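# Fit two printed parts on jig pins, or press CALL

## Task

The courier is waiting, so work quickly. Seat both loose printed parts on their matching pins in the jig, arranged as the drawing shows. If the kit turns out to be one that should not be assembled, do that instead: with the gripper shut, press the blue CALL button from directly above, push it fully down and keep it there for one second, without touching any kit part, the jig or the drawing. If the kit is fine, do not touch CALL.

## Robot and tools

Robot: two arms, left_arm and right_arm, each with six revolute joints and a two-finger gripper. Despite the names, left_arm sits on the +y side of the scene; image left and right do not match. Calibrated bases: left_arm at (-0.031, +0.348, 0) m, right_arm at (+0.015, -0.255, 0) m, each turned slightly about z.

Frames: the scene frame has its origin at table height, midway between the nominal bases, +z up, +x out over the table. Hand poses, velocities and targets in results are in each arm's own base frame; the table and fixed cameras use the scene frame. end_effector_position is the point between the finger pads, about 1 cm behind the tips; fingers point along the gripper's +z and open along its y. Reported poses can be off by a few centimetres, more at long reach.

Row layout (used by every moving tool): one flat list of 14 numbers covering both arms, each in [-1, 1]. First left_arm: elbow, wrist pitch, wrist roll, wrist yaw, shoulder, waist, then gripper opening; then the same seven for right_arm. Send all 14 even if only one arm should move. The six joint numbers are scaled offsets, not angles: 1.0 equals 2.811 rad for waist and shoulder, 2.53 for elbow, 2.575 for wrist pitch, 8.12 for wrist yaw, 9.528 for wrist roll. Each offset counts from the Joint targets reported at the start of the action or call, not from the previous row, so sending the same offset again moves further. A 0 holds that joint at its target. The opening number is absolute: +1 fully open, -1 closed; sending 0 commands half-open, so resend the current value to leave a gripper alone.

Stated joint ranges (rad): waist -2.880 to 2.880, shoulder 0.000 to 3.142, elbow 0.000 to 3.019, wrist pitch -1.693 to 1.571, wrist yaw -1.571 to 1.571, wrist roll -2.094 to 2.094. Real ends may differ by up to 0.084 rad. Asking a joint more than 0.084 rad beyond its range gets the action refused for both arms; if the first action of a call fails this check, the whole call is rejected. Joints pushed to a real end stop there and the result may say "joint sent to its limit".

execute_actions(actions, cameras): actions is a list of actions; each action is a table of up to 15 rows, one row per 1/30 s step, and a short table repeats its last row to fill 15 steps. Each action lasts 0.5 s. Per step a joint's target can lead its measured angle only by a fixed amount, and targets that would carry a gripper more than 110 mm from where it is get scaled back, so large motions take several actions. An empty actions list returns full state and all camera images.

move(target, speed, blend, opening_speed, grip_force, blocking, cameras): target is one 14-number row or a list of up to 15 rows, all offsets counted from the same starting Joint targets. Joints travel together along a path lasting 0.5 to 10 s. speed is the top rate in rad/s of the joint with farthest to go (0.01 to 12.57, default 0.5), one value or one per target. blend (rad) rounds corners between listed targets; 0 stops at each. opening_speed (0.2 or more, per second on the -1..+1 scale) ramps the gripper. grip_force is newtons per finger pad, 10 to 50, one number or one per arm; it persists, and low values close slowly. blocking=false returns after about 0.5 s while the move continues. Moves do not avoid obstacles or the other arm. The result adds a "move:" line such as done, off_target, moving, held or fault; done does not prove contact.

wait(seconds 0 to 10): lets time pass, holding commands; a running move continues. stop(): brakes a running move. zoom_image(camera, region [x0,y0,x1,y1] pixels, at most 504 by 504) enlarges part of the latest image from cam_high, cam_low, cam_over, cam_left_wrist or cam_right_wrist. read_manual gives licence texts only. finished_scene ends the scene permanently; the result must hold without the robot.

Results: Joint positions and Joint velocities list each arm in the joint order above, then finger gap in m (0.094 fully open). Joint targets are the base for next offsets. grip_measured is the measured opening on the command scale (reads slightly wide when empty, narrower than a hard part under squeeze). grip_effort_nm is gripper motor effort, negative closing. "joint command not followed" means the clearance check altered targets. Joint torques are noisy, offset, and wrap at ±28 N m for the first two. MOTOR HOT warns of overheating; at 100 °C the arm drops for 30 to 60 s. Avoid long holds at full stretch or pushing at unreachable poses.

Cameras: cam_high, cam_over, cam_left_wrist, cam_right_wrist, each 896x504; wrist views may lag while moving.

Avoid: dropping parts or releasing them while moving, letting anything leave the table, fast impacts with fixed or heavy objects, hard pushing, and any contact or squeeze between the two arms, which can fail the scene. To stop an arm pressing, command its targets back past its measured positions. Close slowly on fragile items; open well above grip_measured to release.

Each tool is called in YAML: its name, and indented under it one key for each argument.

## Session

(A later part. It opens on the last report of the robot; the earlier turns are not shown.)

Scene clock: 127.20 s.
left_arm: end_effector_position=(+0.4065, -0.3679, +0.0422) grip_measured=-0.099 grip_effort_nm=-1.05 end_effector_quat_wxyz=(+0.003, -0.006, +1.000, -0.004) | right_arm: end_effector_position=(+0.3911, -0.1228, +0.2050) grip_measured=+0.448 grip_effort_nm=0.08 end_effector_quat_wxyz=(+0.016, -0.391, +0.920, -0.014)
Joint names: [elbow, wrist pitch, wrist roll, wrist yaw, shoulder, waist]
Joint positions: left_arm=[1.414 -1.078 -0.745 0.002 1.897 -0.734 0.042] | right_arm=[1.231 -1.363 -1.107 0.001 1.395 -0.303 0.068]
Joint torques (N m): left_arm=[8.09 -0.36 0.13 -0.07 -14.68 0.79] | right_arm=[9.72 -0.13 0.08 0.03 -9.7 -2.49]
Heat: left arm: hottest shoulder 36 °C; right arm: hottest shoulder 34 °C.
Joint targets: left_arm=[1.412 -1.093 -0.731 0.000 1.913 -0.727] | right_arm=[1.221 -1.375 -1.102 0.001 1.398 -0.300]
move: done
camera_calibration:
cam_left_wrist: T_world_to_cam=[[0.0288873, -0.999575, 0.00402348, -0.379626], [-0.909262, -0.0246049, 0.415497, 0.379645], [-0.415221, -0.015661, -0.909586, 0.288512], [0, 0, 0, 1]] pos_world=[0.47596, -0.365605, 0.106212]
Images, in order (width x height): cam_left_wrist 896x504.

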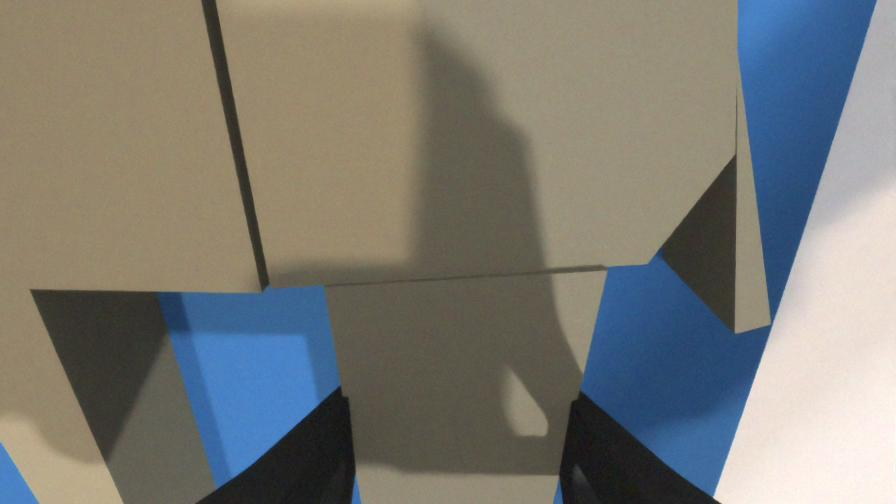

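move:
  target: [0.0071,-0.0060,0,0,-0.0137,0.0004,-0.15,0,0,0,0,0,0,0.45]
  speed: 0.15
  cameras: ["cam_left_wrist"]

zoom_image:
  camera: "cam_left_wrist"
  region: [220, 180, 700, 360]

Scene clock: 131.23 s.
left_arm: end_effector_position=(+0.4036, -0.3644, +0.0428) grip_measured=-0.099 grip_effort_nm=-1.05 end_effector_quat_wxyz=(-0.003, -0.006, +1.000, +0.002) | right_arm: end_effector_position=(+0.3911, -0.1228, +0.2050) grip_measured=+0.448 grip_effort_nm=0.08 end_effector_quat_wxyz=(+0.016, -0.391, +0.920, -0.014)
Joint names: [elbow, wrist pitch, wrist roll, wrist yaw, shoulder, waist]
Joint positions: left_arm=[1.414 -1.096 -0.745 0.002 1.896 -0.733 0.042] | right_arm=[1.231 -1.363 -1.107 0.001 1.395 -0.303 0.068]
Joint torques (N m): left_arm=[9.65 -0.34 0.12 -0.11 -17.85 0.32] | right_arm=[9.72 -0.14 0.08 0.04 -9.7 -2.37]
Heat: left arm: hottest shoulder 36 °C; right arm: hottest shoulder 34 °C.
Joint targets: left_arm=[1.430 -1.108 -0.731 0.000 1.875 -0.726] | right_arm=[1.221 -1.375 -1.102 0.001 1.398 -0.300]
move: done
camera_calibration:
cam_left_wrist: T_world_to_cam=[[0.0300282, -0.999518, -0.00786581, -0.376015], [-0.903858, -0.0305126, 0.426743, 0.371981], [-0.426777, -0.00570473, -0.904339, 0.296032], [0, 0, 0, 1]] pos_world=[0.473849, -0.362795, 0.106016]
Images, in order (width x height): cam_left_wrist 896x504.

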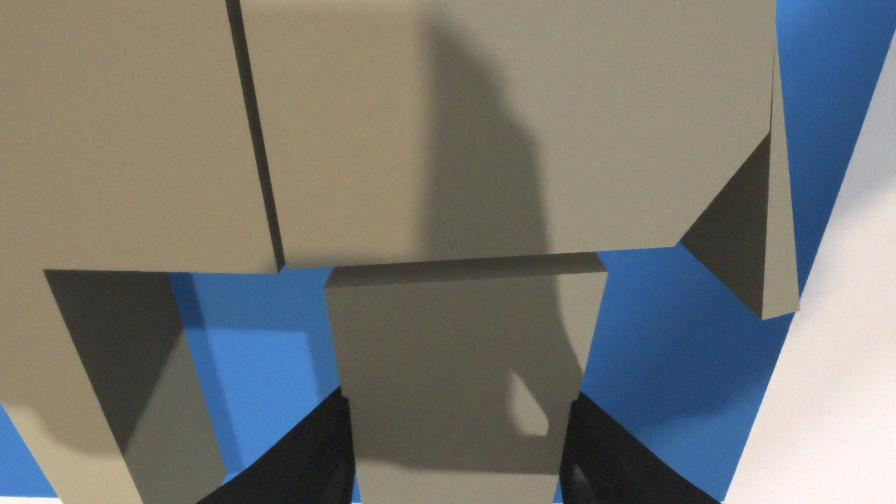

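Scaled by 1.050.

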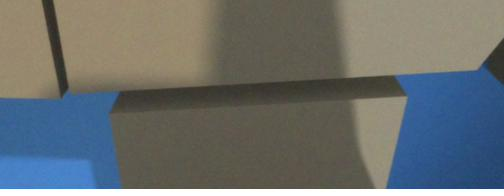

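move:
  target:
    - [0,0.0080,0,0,-0.0037,0,-0.15,0,0,0,0,0,0,0.45]
    - [-0.0055,0.0080,0,0,0.0073,0.0004,-0.15,0,0,0,0,0,0,0.45]
    - [-0.0071,0.0149,0,0,0.0136,0.0004,-0.15,0,0,0,0,0,0,0.45]
  speed: 0.1
  cameras: ["cam_left_wrist"]

zoom_image:
  camera: "cam_left_wrist"
  region: [220, 180, 700, 360]

Scene clock: 135.27 s.
left_arm: end_effector_position=(+0.4061, -0.3661, +0.0428) grip_measured=-0.099 grip_effort_nm=-1.05 end_effector_quat_wxyz=(+0.001, -0.007, +1.000, -0.002) | right_arm: end_effector_position=(+0.3911, -0.1228, +0.2050) grip_measured=+0.448 grip_effort_nm=0.09 end_effector_quat_wxyz=(+0.016, -0.391, +0.920, -0.014)
Joint names: [elbow, wrist pitch, wrist roll, wrist yaw, shoulder, waist]
Joint positions: left_arm=[1.414 -1.084 -0.745 0.002 1.896 -0.732 0.042] | right_arm=[1.231 -1.363 -1.107 0.001 1.395 -0.303 0.068]
Joint torques (N m): left_arm=[8.13 0.65 0.13 -0.11 -14.8 0.56] | right_arm=[9.74 -0.14 0.08 0.04 -9.7 -2.32]
Heat: left arm: hottest shoulder 36 °C; right arm: hottest shoulder 34 °C.
Joint targets: left_arm=[1.412 -1.070 -0.731 0.000 1.913 -0.725] | right_arm=[1.221 -1.375 -1.102 0.001 1.398 -0.300]
move: done
camera_calibration:
cam_left_wrist: T_world_to_cam=[[0.0307665, -0.999526, 0.000604126, -0.378434], [-0.907677, -0.0276861, 0.418756, 0.377115], [-0.418541, -0.013432, -0.908099, 0.291052], [0, 0, 0, 1]] pos_world=[0.475758, -0.363904, 0.106613]
Images, in order (width x height): cam_left_wrist 896x504.

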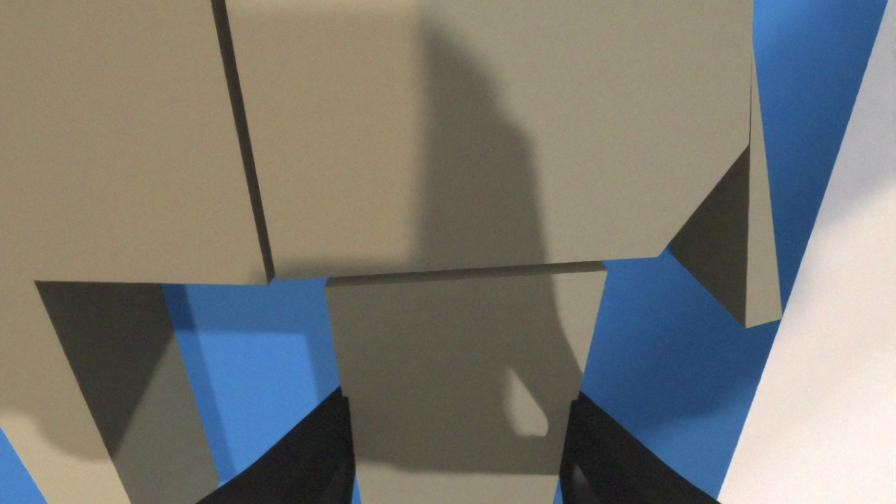

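Scaled by 1.050.

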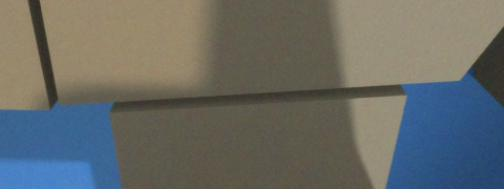

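move:
  target:
    - [0.0186,-0.0093,0,0,-0.0117,0,-0.15,0,0,0,0,0,0,0.45]
    - [0.0455,-0.0540,0,0,-0.0292,0,-0.15,0,0,0,0,0,0,0.45]
    - [-0.2061,0.9603,0,0,-0.1493,-0.0092,-0.15,0,0,0,0,0,0,0.45]
  speed: [0.2,0.25,2.0]
  blend: [0,0.03,0]
  cameras: ["cam_over","cam_high"]

Scene clock: 143.50 s.
left_arm: end_effector_position=(+0.4103, -0.3779, +0.4603) grip_measured=-0.099 grip_effort_nm=-1.05 end_effector_quat_wxyz=(+0.676, +0.000, +0.395, -0.622) | right_arm: end_effector_position=(+0.3911, -0.1228, +0.2050) grip_measured=+0.448 grip_effort_nm=0.09 end_effector_quat_wxyz=(+0.016, -0.391, +0.920, -0.014)
Joint names: [elbow, wrist pitch, wrist roll, wrist yaw, shoulder, waist]
Joint positions: left_arm=[0.889 1.381 -0.745 0.002 1.511 -0.743 0.042] | right_arm=[1.231 -1.363 -1.107 0.001 1.395 -0.303 0.068]
Joint torques (N m): left_arm=[8.55 1.83 0.15 -0.01 -11.63 0.03] | right_arm=[9.7 -0.13 0.08 0.04 -9.7 -2.37]
Heat: left arm: hottest shoulder 37 °C; right arm: hottest shoulder 34 °C.
Joint targets: left_arm=[0.891 1.403 -0.731 0.000 1.494 -0.751] | right_arm=[1.221 -1.375 -1.102 0.001 1.398 -0.300]
move: done
Images, in order (width x height): cam_high 896x504, cam_over 896x504.

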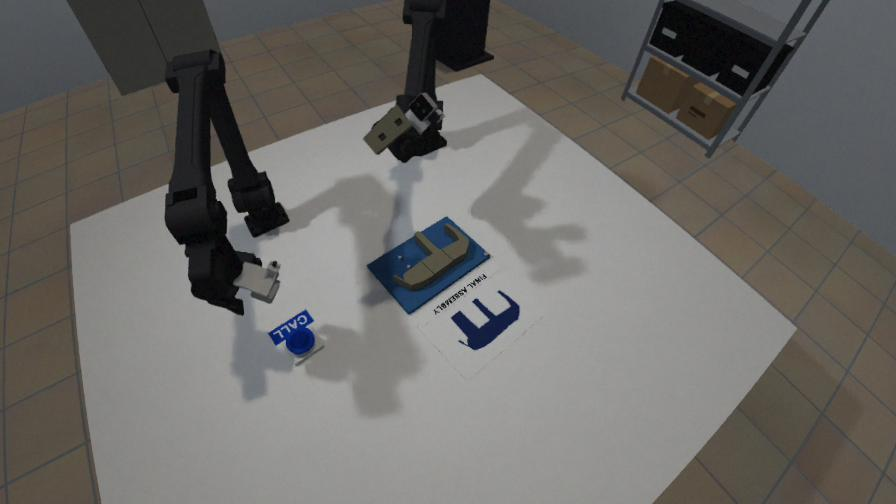

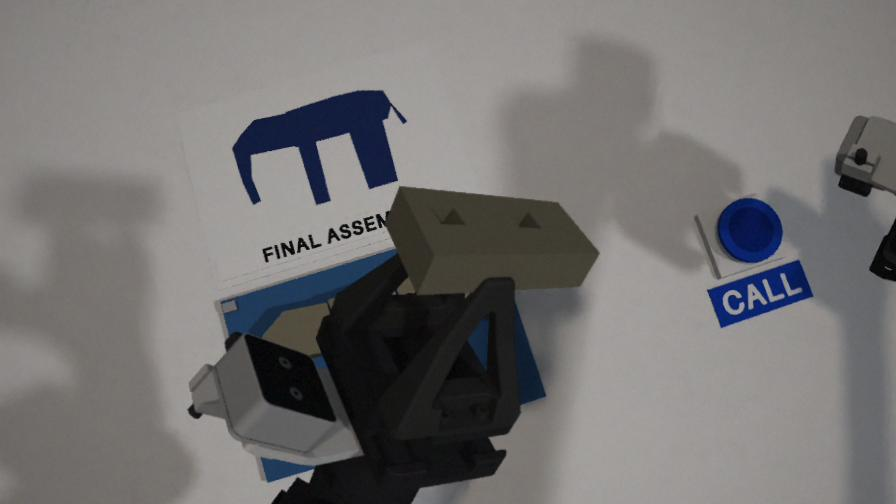

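zoom_image:
  camera: "cam_over"
  region: [380, 170, 610, 300]

zoom_image:
  camera: "cam_high"
  region: [355, 85, 445, 160]

zoom_image:
  camera: "cam_high"
  region: [365, 210, 495, 315]

Scaled by 2.191.

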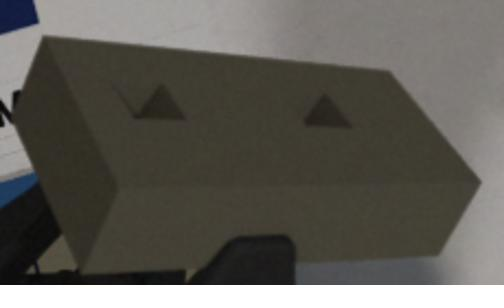

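Scaled by 5.600.

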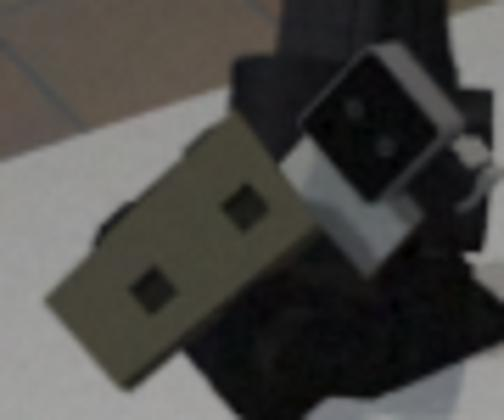

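Scaled by 3.877.

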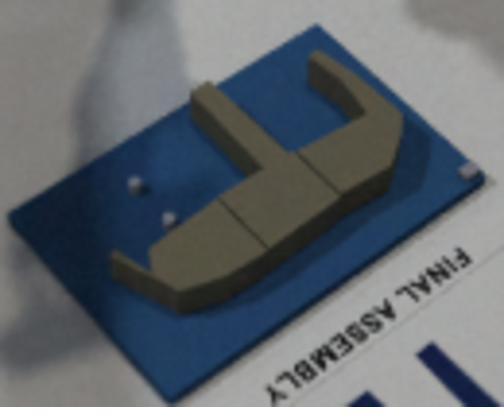

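move:
  target:
    - [0.2593,-1.0,-0.00577,0,0.1276,0.0075,-0.15,0,0,0,0,0,0,0.45]
    - [0.2407,-0.9918,-0.00577,0,0.1276,0.0075,-0.15,0,0,0,0,0,0,0.45]
    - [0.2200,-0.9843,-0.00577,0,0.1395,0.0075,-0.15,0,0,0,0,0,0,0.45]
  speed: [2.0,0.2,0.25]
  cameras: ["cam_left_wrist"]

zoom_image:
  camera: "cam_left_wrist"
  region: [220, 140, 700, 340]

Scene clock: 157.20 s.
left_arm: end_effector_position=(+0.4029, -0.3666, +0.0572) grip_measured=-0.099 grip_effort_nm=-1.05 end_effector_quat_wxyz=(-0.007, -0.018, +1.000, +0.005) | right_arm: end_effector_position=(+0.3911, -0.1228, +0.2050) grip_measured=+0.448 grip_effort_nm=0.08 end_effector_quat_wxyz=(+0.016, -0.391, +0.920, -0.014)
Joint names: [elbow, wrist pitch, wrist roll, wrist yaw, shoulder, waist]
Joint positions: left_arm=[1.442 -1.143 -0.772 0.002 1.886 -0.737 0.042] | right_arm=[1.231 -1.363 -1.107 0.001 1.395 -0.303 0.068]
Joint torques (N m): left_arm=[8.69 0.68 -0.12 -0.11 -16.73 0.44] | right_arm=[9.72 -0.14 0.08 0.04 -9.64 -2.43]
Heat: left arm: hottest shoulder 36 °C; right arm: hottest shoulder 34 °C.
Joint targets: left_arm=[1.447 -1.131 -0.786 0.000 1.886 -0.729] | right_arm=[1.221 -1.375 -1.102 0.001 1.398 -0.300]
move: done
camera_calibration:
cam_left_wrist: T_world_to_cam=[[0.0531772, -0.998475, -0.0148203, -0.386564], [-0.899891, -0.0543495, 0.432716, 0.35437], [-0.432861, -0.00967398, -0.901409, 0.309613], [0, 0, 0, 1]] pos_world=[0.47347, -0.36372, 0.120017]
Images, in order (width x height): cam_left_wrist 896x504.

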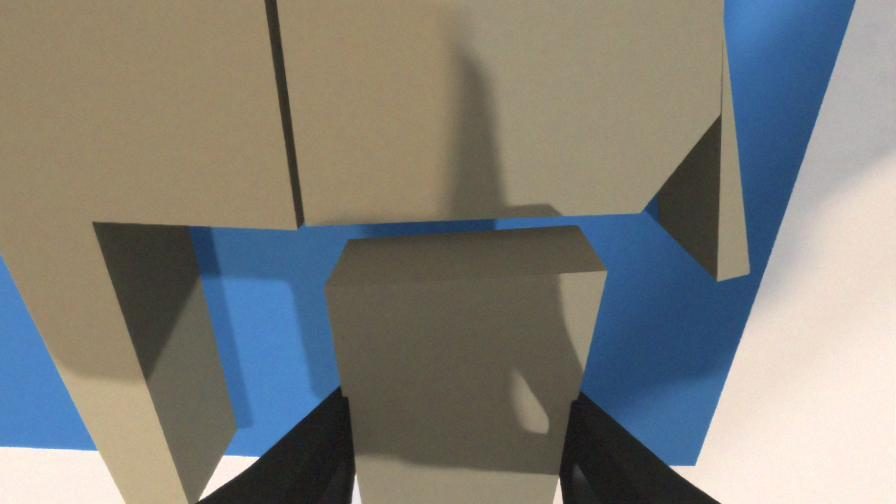

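Scaled by 1.050.

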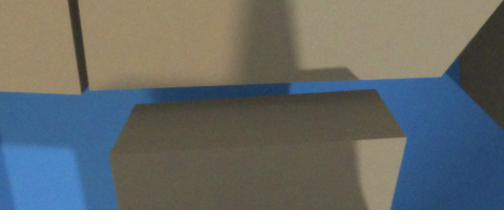

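move:
  target: [-0.0057,0.0139,0,0,0.0057,0,-0.15,0,0,0,0,0,0,0.45]
  speed: 0.15
  cameras: ["cam_left_wrist"]

zoom_image:
  camera: "cam_left_wrist"
  region: [220, 160, 700, 340]

Scene clock: 161.23 s.
left_arm: end_effector_position=(+0.4061, -0.3694, +0.0522) grip_measured=-0.099 grip_effort_nm=-1.05 end_effector_quat_wxyz=(+0.001, -0.018, +1.000, -0.002) | right_arm: end_effector_position=(+0.3911, -0.1228, +0.2050) grip_measured=+0.448 grip_effort_nm=0.09 end_effector_quat_wxyz=(+0.016, -0.391, +0.920, -0.014)
Joint names: [elbow, wrist pitch, wrist roll, wrist yaw, shoulder, waist]
Joint positions: left_arm=[1.432 -1.108 -0.772 0.002 1.889 -0.737 0.042] | right_arm=[1.231 -1.363 -1.107 0.001 1.395 -0.303 0.068]
Joint torques (N m): left_arm=[8.34 0.69 -0.11 -0.11 -15.85 0.85] | right_arm=[9.72 -0.12 0.08 0.04 -9.52 -2.37]
Heat: left arm: hottest shoulder 36 °C; right arm: hottest shoulder 34 °C.
Joint targets: left_arm=[1.433 -1.096 -0.786 0.000 1.902 -0.729] | right_arm=[1.221 -1.375 -1.102 0.001 1.398 -0.300]
move: done
camera_calibration:
cam_left_wrist: T_world_to_cam=[[0.0532612, -0.99858, 0.000685537, -0.39053], [-0.906749, -0.0480756, 0.418921, 0.365149], [-0.418293, -0.0229338, -0.908023, 0.295934], [0, 0, 0, 1]] pos_world=[0.475686, -0.365634, 0.116014]
Images, in order (width x height): cam_left_wrist 896x504.

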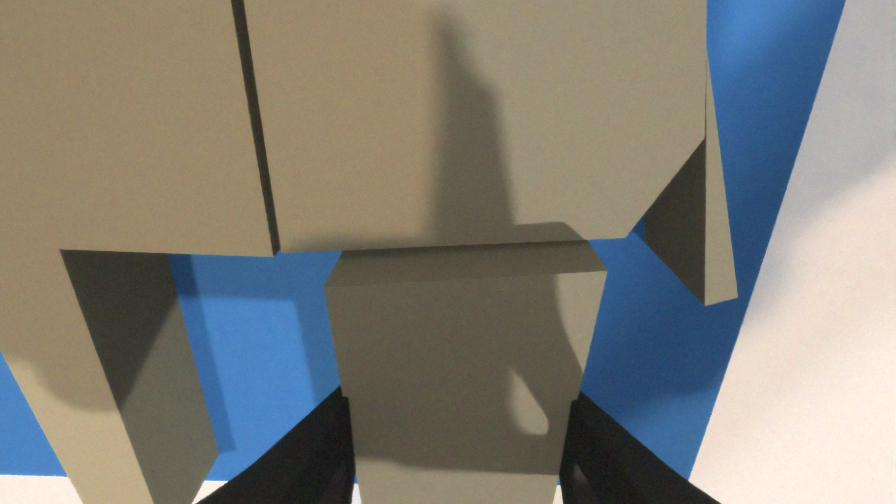

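Scaled by 1.050.

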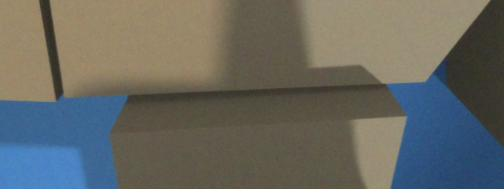

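move:
  target: [-0.0062,0.0127,0,0,0.0074,0,-0.15,0,0,0,0,0,0,0.45]
  speed: 0.1
  cameras: ["cam_left_wrist"]

zoom_image:
  camera: "cam_left_wrist"
  region: [220, 180, 700, 360]

Scene clock: 163.17 s.
left_arm: end_effector_position=(+0.4069, -0.3702, +0.0421) grip_measured=-0.099 grip_effort_nm=-1.05 end_effector_quat_wxyz=(+0.003, -0.018, +1.000, -0.004) | right_arm: end_effector_position=(+0.3911, -0.1228, +0.2050) grip_measured=+0.448 grip_effort_nm=0.08 end_effector_quat_wxyz=(+0.016, -0.391, +0.920, -0.014)
Joint names: [elbow, wrist pitch, wrist roll, wrist yaw, shoulder, waist]
Joint positions: left_arm=[1.422 -1.082 -0.772 0.002 1.902 -0.737 0.042] | right_arm=[1.231 -1.363 -1.107 0.001 1.395 -0.303 0.068]
Joint torques (N m): left_arm=[7.88 0.98 -0.11 -0.1 -15.21 0.67] | right_arm=[9.73 -0.14 0.08 0.03 -9.64 -2.37]
Heat: left arm: hottest shoulder 36 °C; right arm: hottest shoulder 34 °C.
Joint targets: left_arm=[1.417 -1.063 -0.786 0.000 1.922 -0.729] | right_arm=[1.221 -1.375 -1.102 0.001 1.398 -0.300]
move: done
camera_calibration:
cam_left_wrist: T_world_to_cam=[[0.0532462, -0.998576, 0.00314352, -0.391415], [-0.907803, -0.0470941, 0.416743, 0.370997], [-0.416002, -0.0250437, -0.909019, 0.285466], [0, 0, 0, 1]] pos_world=[0.476388, -0.366237, 0.106113]
Images, in order (width x height): cam_left_wrist 896x504.

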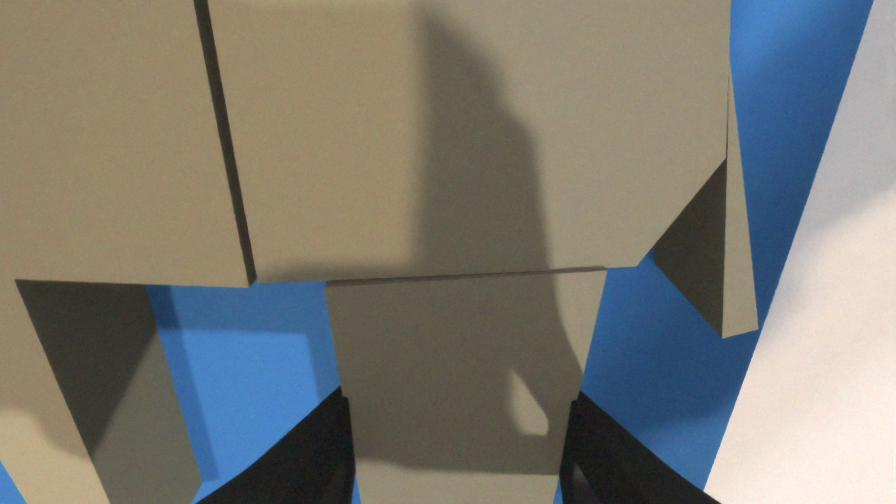

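Scaled by 1.050.

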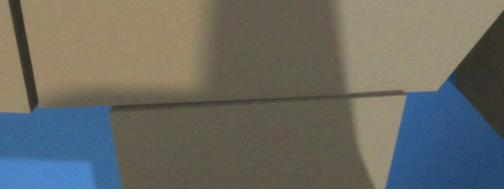

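move:
  target: [0,-0.0167,0,0,-0.0018,0,-0.15,0,0,0,0,0,0,0.45]
  speed: 0.06
  cameras: ["cam_left_wrist"]

zoom_image:
  camera: "cam_left_wrist"
  region: [220, 180, 700, 360]

Scene clock: 171.43 s.
left_arm: end_effector_position=(+0.4030, -0.3667, +0.0391) grip_measured=-0.099 grip_effort_nm=-1.05 end_effector_quat_wxyz=(-0.005, -0.018, +1.000, +0.003) | right_arm: end_effector_position=(+0.3911, -0.1228, +0.2050) grip_measured=+0.448 grip_effort_nm=0.09 end_effector_quat_wxyz=(+0.016, -0.391, +0.920, -0.014)
Joint names: [elbow, wrist pitch, wrist roll, wrist yaw, shoulder, waist]
Joint positions: left_arm=[1.418 -1.095 -0.774 0.002 1.905 -0.737 0.042] | right_arm=[1.231 -1.363 -1.107 0.001 1.395 -0.303 0.068]
Joint torques (N m): left_arm=[8.16 -0.21 -0.15 -0.05 -15.56 0.91] | right_arm=[9.73 -0.13 0.08 0.04 -9.7 -2.37]
Heat: left arm: hottest shoulder 36 °C; right arm: hottest shoulder 34 °C.
Joint targets: left_arm=[1.417 -1.106 -0.786 0.000 1.917 -0.729] | right_arm=[1.221 -1.375 -1.102 0.001 1.398 -0.300]
move: done
camera_calibration:
cam_left_wrist: T_world_to_cam=[[0.0543162, -0.99846, -0.0112662, -0.387528], [-0.901413, -0.0538842, 0.429594, 0.363292], [-0.429539, -0.0131784, -0.902952, 0.290658], [0, 0, 0, 1]] pos_world=[0.473375, -0.363525, 0.102016]
Images, in order (width x height): cam_left_wrist 896x504.

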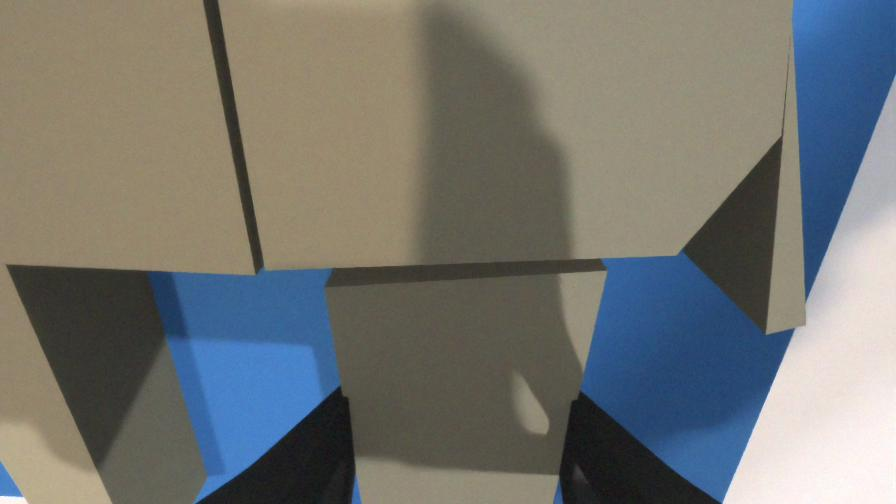

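Scaled by 1.050.

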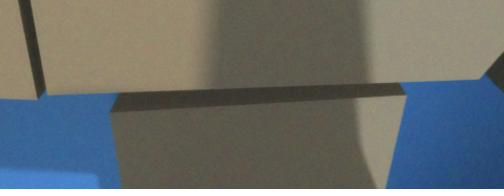

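move:
  target:
    - [0,0.0089,0,0,0,0,-0.15,0,0,0,0,0,0,0.45]
    - [-0.0075,0.0214,0,0,0.0010,0,-0.15,0,0,0,0,0,0,0.45]
  speed: 0.08
  cameras: ["cam_left_wrist"]

zoom_image:
  camera: "cam_left_wrist"
  region: [220, 180, 700, 360]

Scene clock: 175.13 s.
left_arm: end_effector_position=(+0.4031, -0.3668, +0.0322) grip_measured=-0.099 grip_effort_nm=-1.05 end_effector_quat_wxyz=(+0.000, -0.019, +1.000, -0.001) | right_arm: end_effector_position=(+0.3911, -0.1228, +0.2050) grip_measured=+0.448 grip_effort_nm=0.08 end_effector_quat_wxyz=(+0.016, -0.391, +0.920, -0.014)
Joint names: [elbow, wrist pitch, wrist roll, wrist yaw, shoulder, waist]
Joint positions: left_arm=[1.4 -1.062 -0.774 0.002 1.907 -0.737 0.042] | right_arm=[1.231 -1.363 -1.107 0.001 1.395 -0.303 0.068]
Joint torques (N m): left_arm=[7.99 0.57 -0.09 -0.11 -15.15 0.79] | right_arm=[9.72 -0.14 0.08 0.04 -9.7 -2.43]
Heat: left arm: hottest shoulder 36 °C; right arm: hottest shoulder 34 °C.
Joint targets: left_arm=[1.398 -1.051 -0.786 0.000 1.920 -0.729] | right_arm=[1.221 -1.375 -1.102 0.001 1.398 -0.300]
move: done
camera_calibration:
cam_left_wrist: T_world_to_cam=[[0.054786, -0.998496, -0.00206833, -0.388197], [-0.905495, -0.050556, 0.421334, 0.369472], [-0.420805, -0.0212103, -0.906903, 0.278186], [0, 0, 0, 1]] pos_world=[0.472885, -0.363034, 0.0958143]
Images, in order (width x height): cam_left_wrist 896x504.

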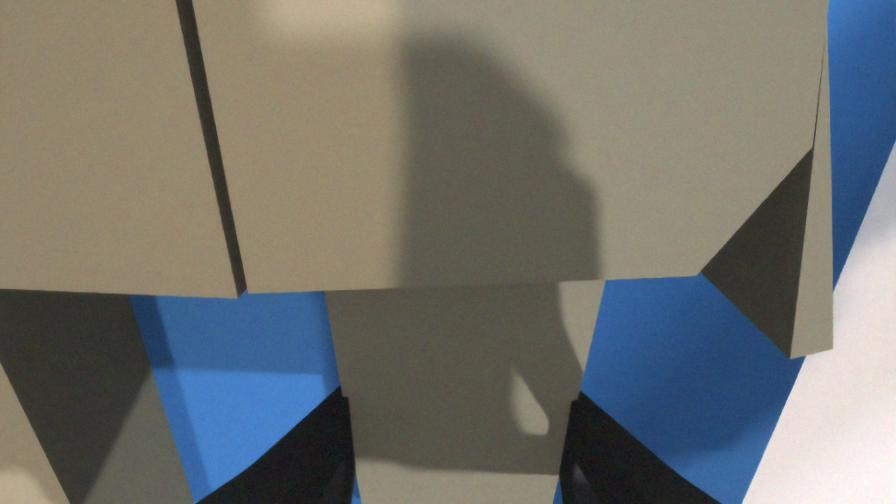

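Scaled by 1.050.

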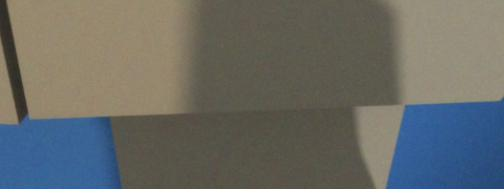

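move:
  target: [-0.0012,0.0023,0,0,0.0011,0,-0.15,0,0,0,0,0,0,0.45]
  speed: 0.06

Scene clock: 176.20 s.
left_arm: end_effector_position=(+0.4037, -0.3673, +0.0320) grip_measured=-0.099 grip_effort_nm=-1.05 end_effector_quat_wxyz=(+0.001, -0.019, +1.000, -0.002) | right_arm: end_effector_position=(+0.3911, -0.1228, +0.2050) grip_measured=+0.448 grip_effort_nm=0.09 end_effector_quat_wxyz=(+0.016, -0.391, +0.920, -0.014)
Joint names: [elbow, wrist pitch, wrist roll, wrist yaw, shoulder, waist]
Joint positions: left_arm=[1.399 -1.058 -0.774 0.002 1.907 -0.737 0.042] | right_arm=[1.231 -1.363 -1.107 0.001 1.395 -0.303 0.068]
Joint torques (N m): left_arm=[7.92 0.65 -0.08 -0.11 -15.33 0.44] | right_arm=[9.73 -0.14 0.08 0.04 -9.64 -2.43]
Heat: left arm: hottest shoulder 36 °C; right arm: hottest shoulder 34 °C.
Joint targets: left_arm=[1.395 -1.045 -0.786 0.000 1.923 -0.729] | right_arm=[1.221 -1.375 -1.102 0.001 1.398 -0.300]
move: done

move:
  target:
    - [0,0,0,0,0,0,0.25,0,0,0,0,0,0,0.45]
    - [0.0194,-0.0085,0,0,-0.0092,0,0.25,0,0,0,0,0,0,0.45]
    - [0.0395,-0.0457,0,0,-0.0288,0,0.25,0,0,0,0,0,0,0.45]
    - [-0.0929,-0.0842,0,0,-0.1615,0.2238,0.25,0,0,0,0,0,0,0.45]
  speed: [0.3,0.15,0.2,1.2]
  blend: [0,0,0.02,0]
  opening_speed: 1.5
  cameras: ["all"]

zoom_image:
  camera: "cam_over"
  region: [210, 210, 560, 490]

zoom_image:
  camera: "cam_high"
  region: [355, 200, 505, 325]

Scene clock: 180.83 s.
left_arm: end_effector_position=(+0.4159, -0.0400, +0.1480) grip_measured=+0.249 grip_effort_nm=0.06 end_effector_quat_wxyz=(+0.002, -0.333, +0.943, -0.001) | right_arm: end_effector_position=(+0.3911, -0.1228, +0.2050) grip_measured=+0.448 grip_effort_nm=0.09 end_effector_quat_wxyz=(+0.016, -0.391, +0.920, -0.014)
Joint names: [elbow, wrist pitch, wrist roll, wrist yaw, shoulder, waist]
Joint positions: left_arm=[1.162 -1.252 -0.774 0 1.476 -0.095 0.059] | right_arm=[1.231 -1.363 -1.107 0.001 1.395 -0.303 0.068]
Joint torques (N m): left_arm=[8.69 -0.17 -0.12 -0.09 -10.64 -0.09] | right_arm=[9.72 -0.14 0.08 0.03 -9.64 -2.43]
Heat: left arm: hottest shoulder 36 °C; right arm: hottest shoulder 34 °C.
Joint targets: left_arm=[1.160 -1.262 -0.786 0.000 1.469 -0.100] | right_arm=[1.221 -1.375 -1.102 0.001 1.398 -0.300]
move: done
camera_calibration:
cam_left_wrist: T_world_to_cam=[[0.641834, -0.766843, -0.00098931, -0.297513], [-0.696244, -0.583283, 0.41836, 0.240852], [-0.321394, -0.267829, -0.908281, 0.344572], [0, 0, 0, 1]] pos_world=[0.469389, 0.00462553, 0.211911]
cam_right_wrist: T_world_to_cam=[[0.719697, -0.693754, 0.0272489, -0.372554], [-0.645813, -0.654523, 0.393097, 0.130992], [-0.254877, -0.300508, -0.919093, 0.336951], [0, 0, 0, 1]] pos_world=[0.438604, -0.0714667, 0.268349]

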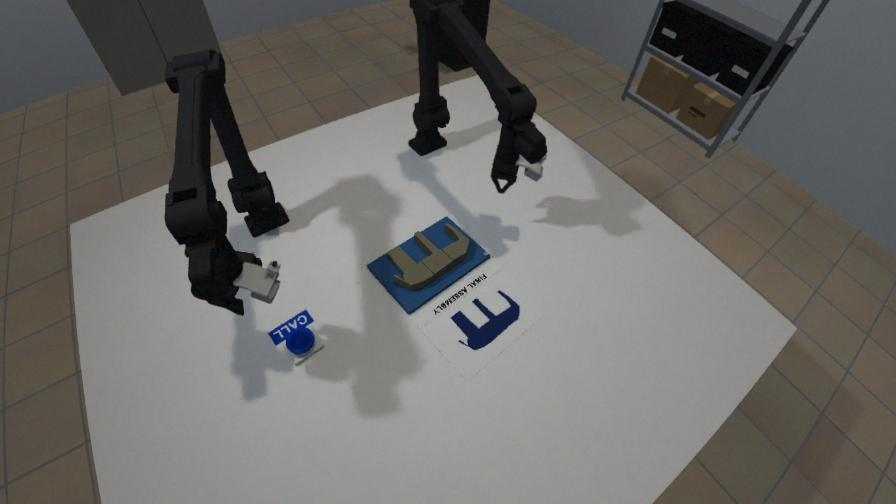

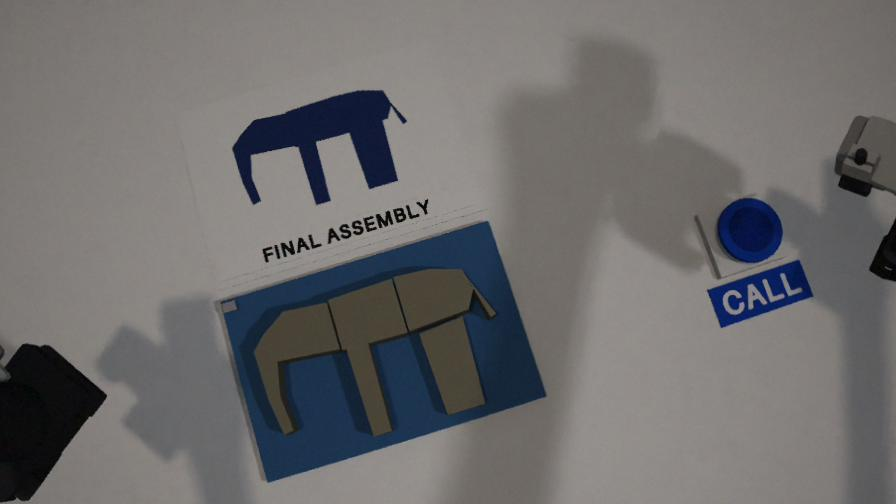

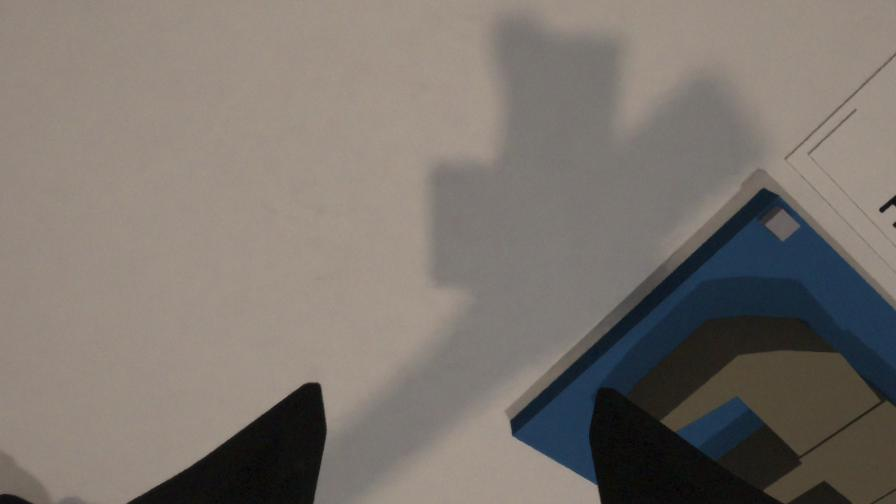

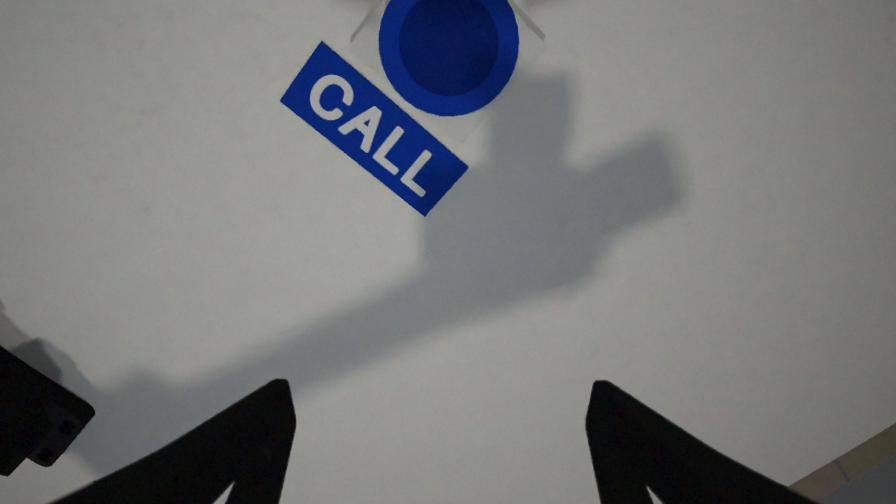

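Scaled by 1.440.

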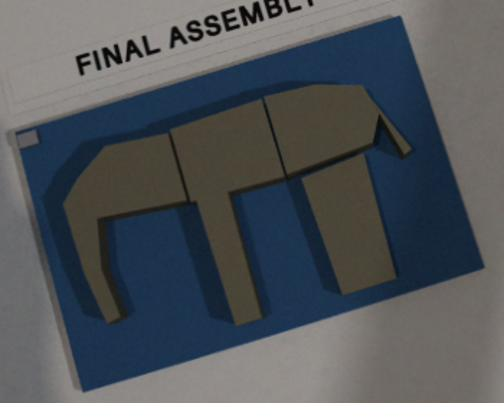

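Scaled by 3.360.

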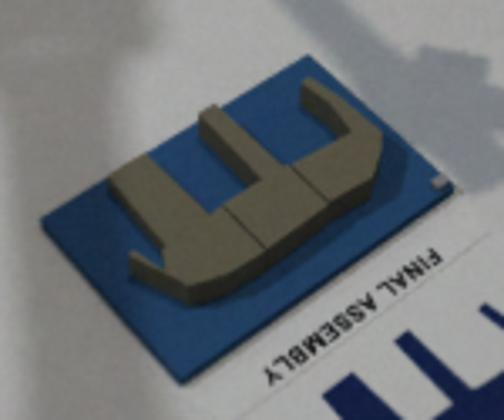

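finished_scene:

The scene is finished: the task was done.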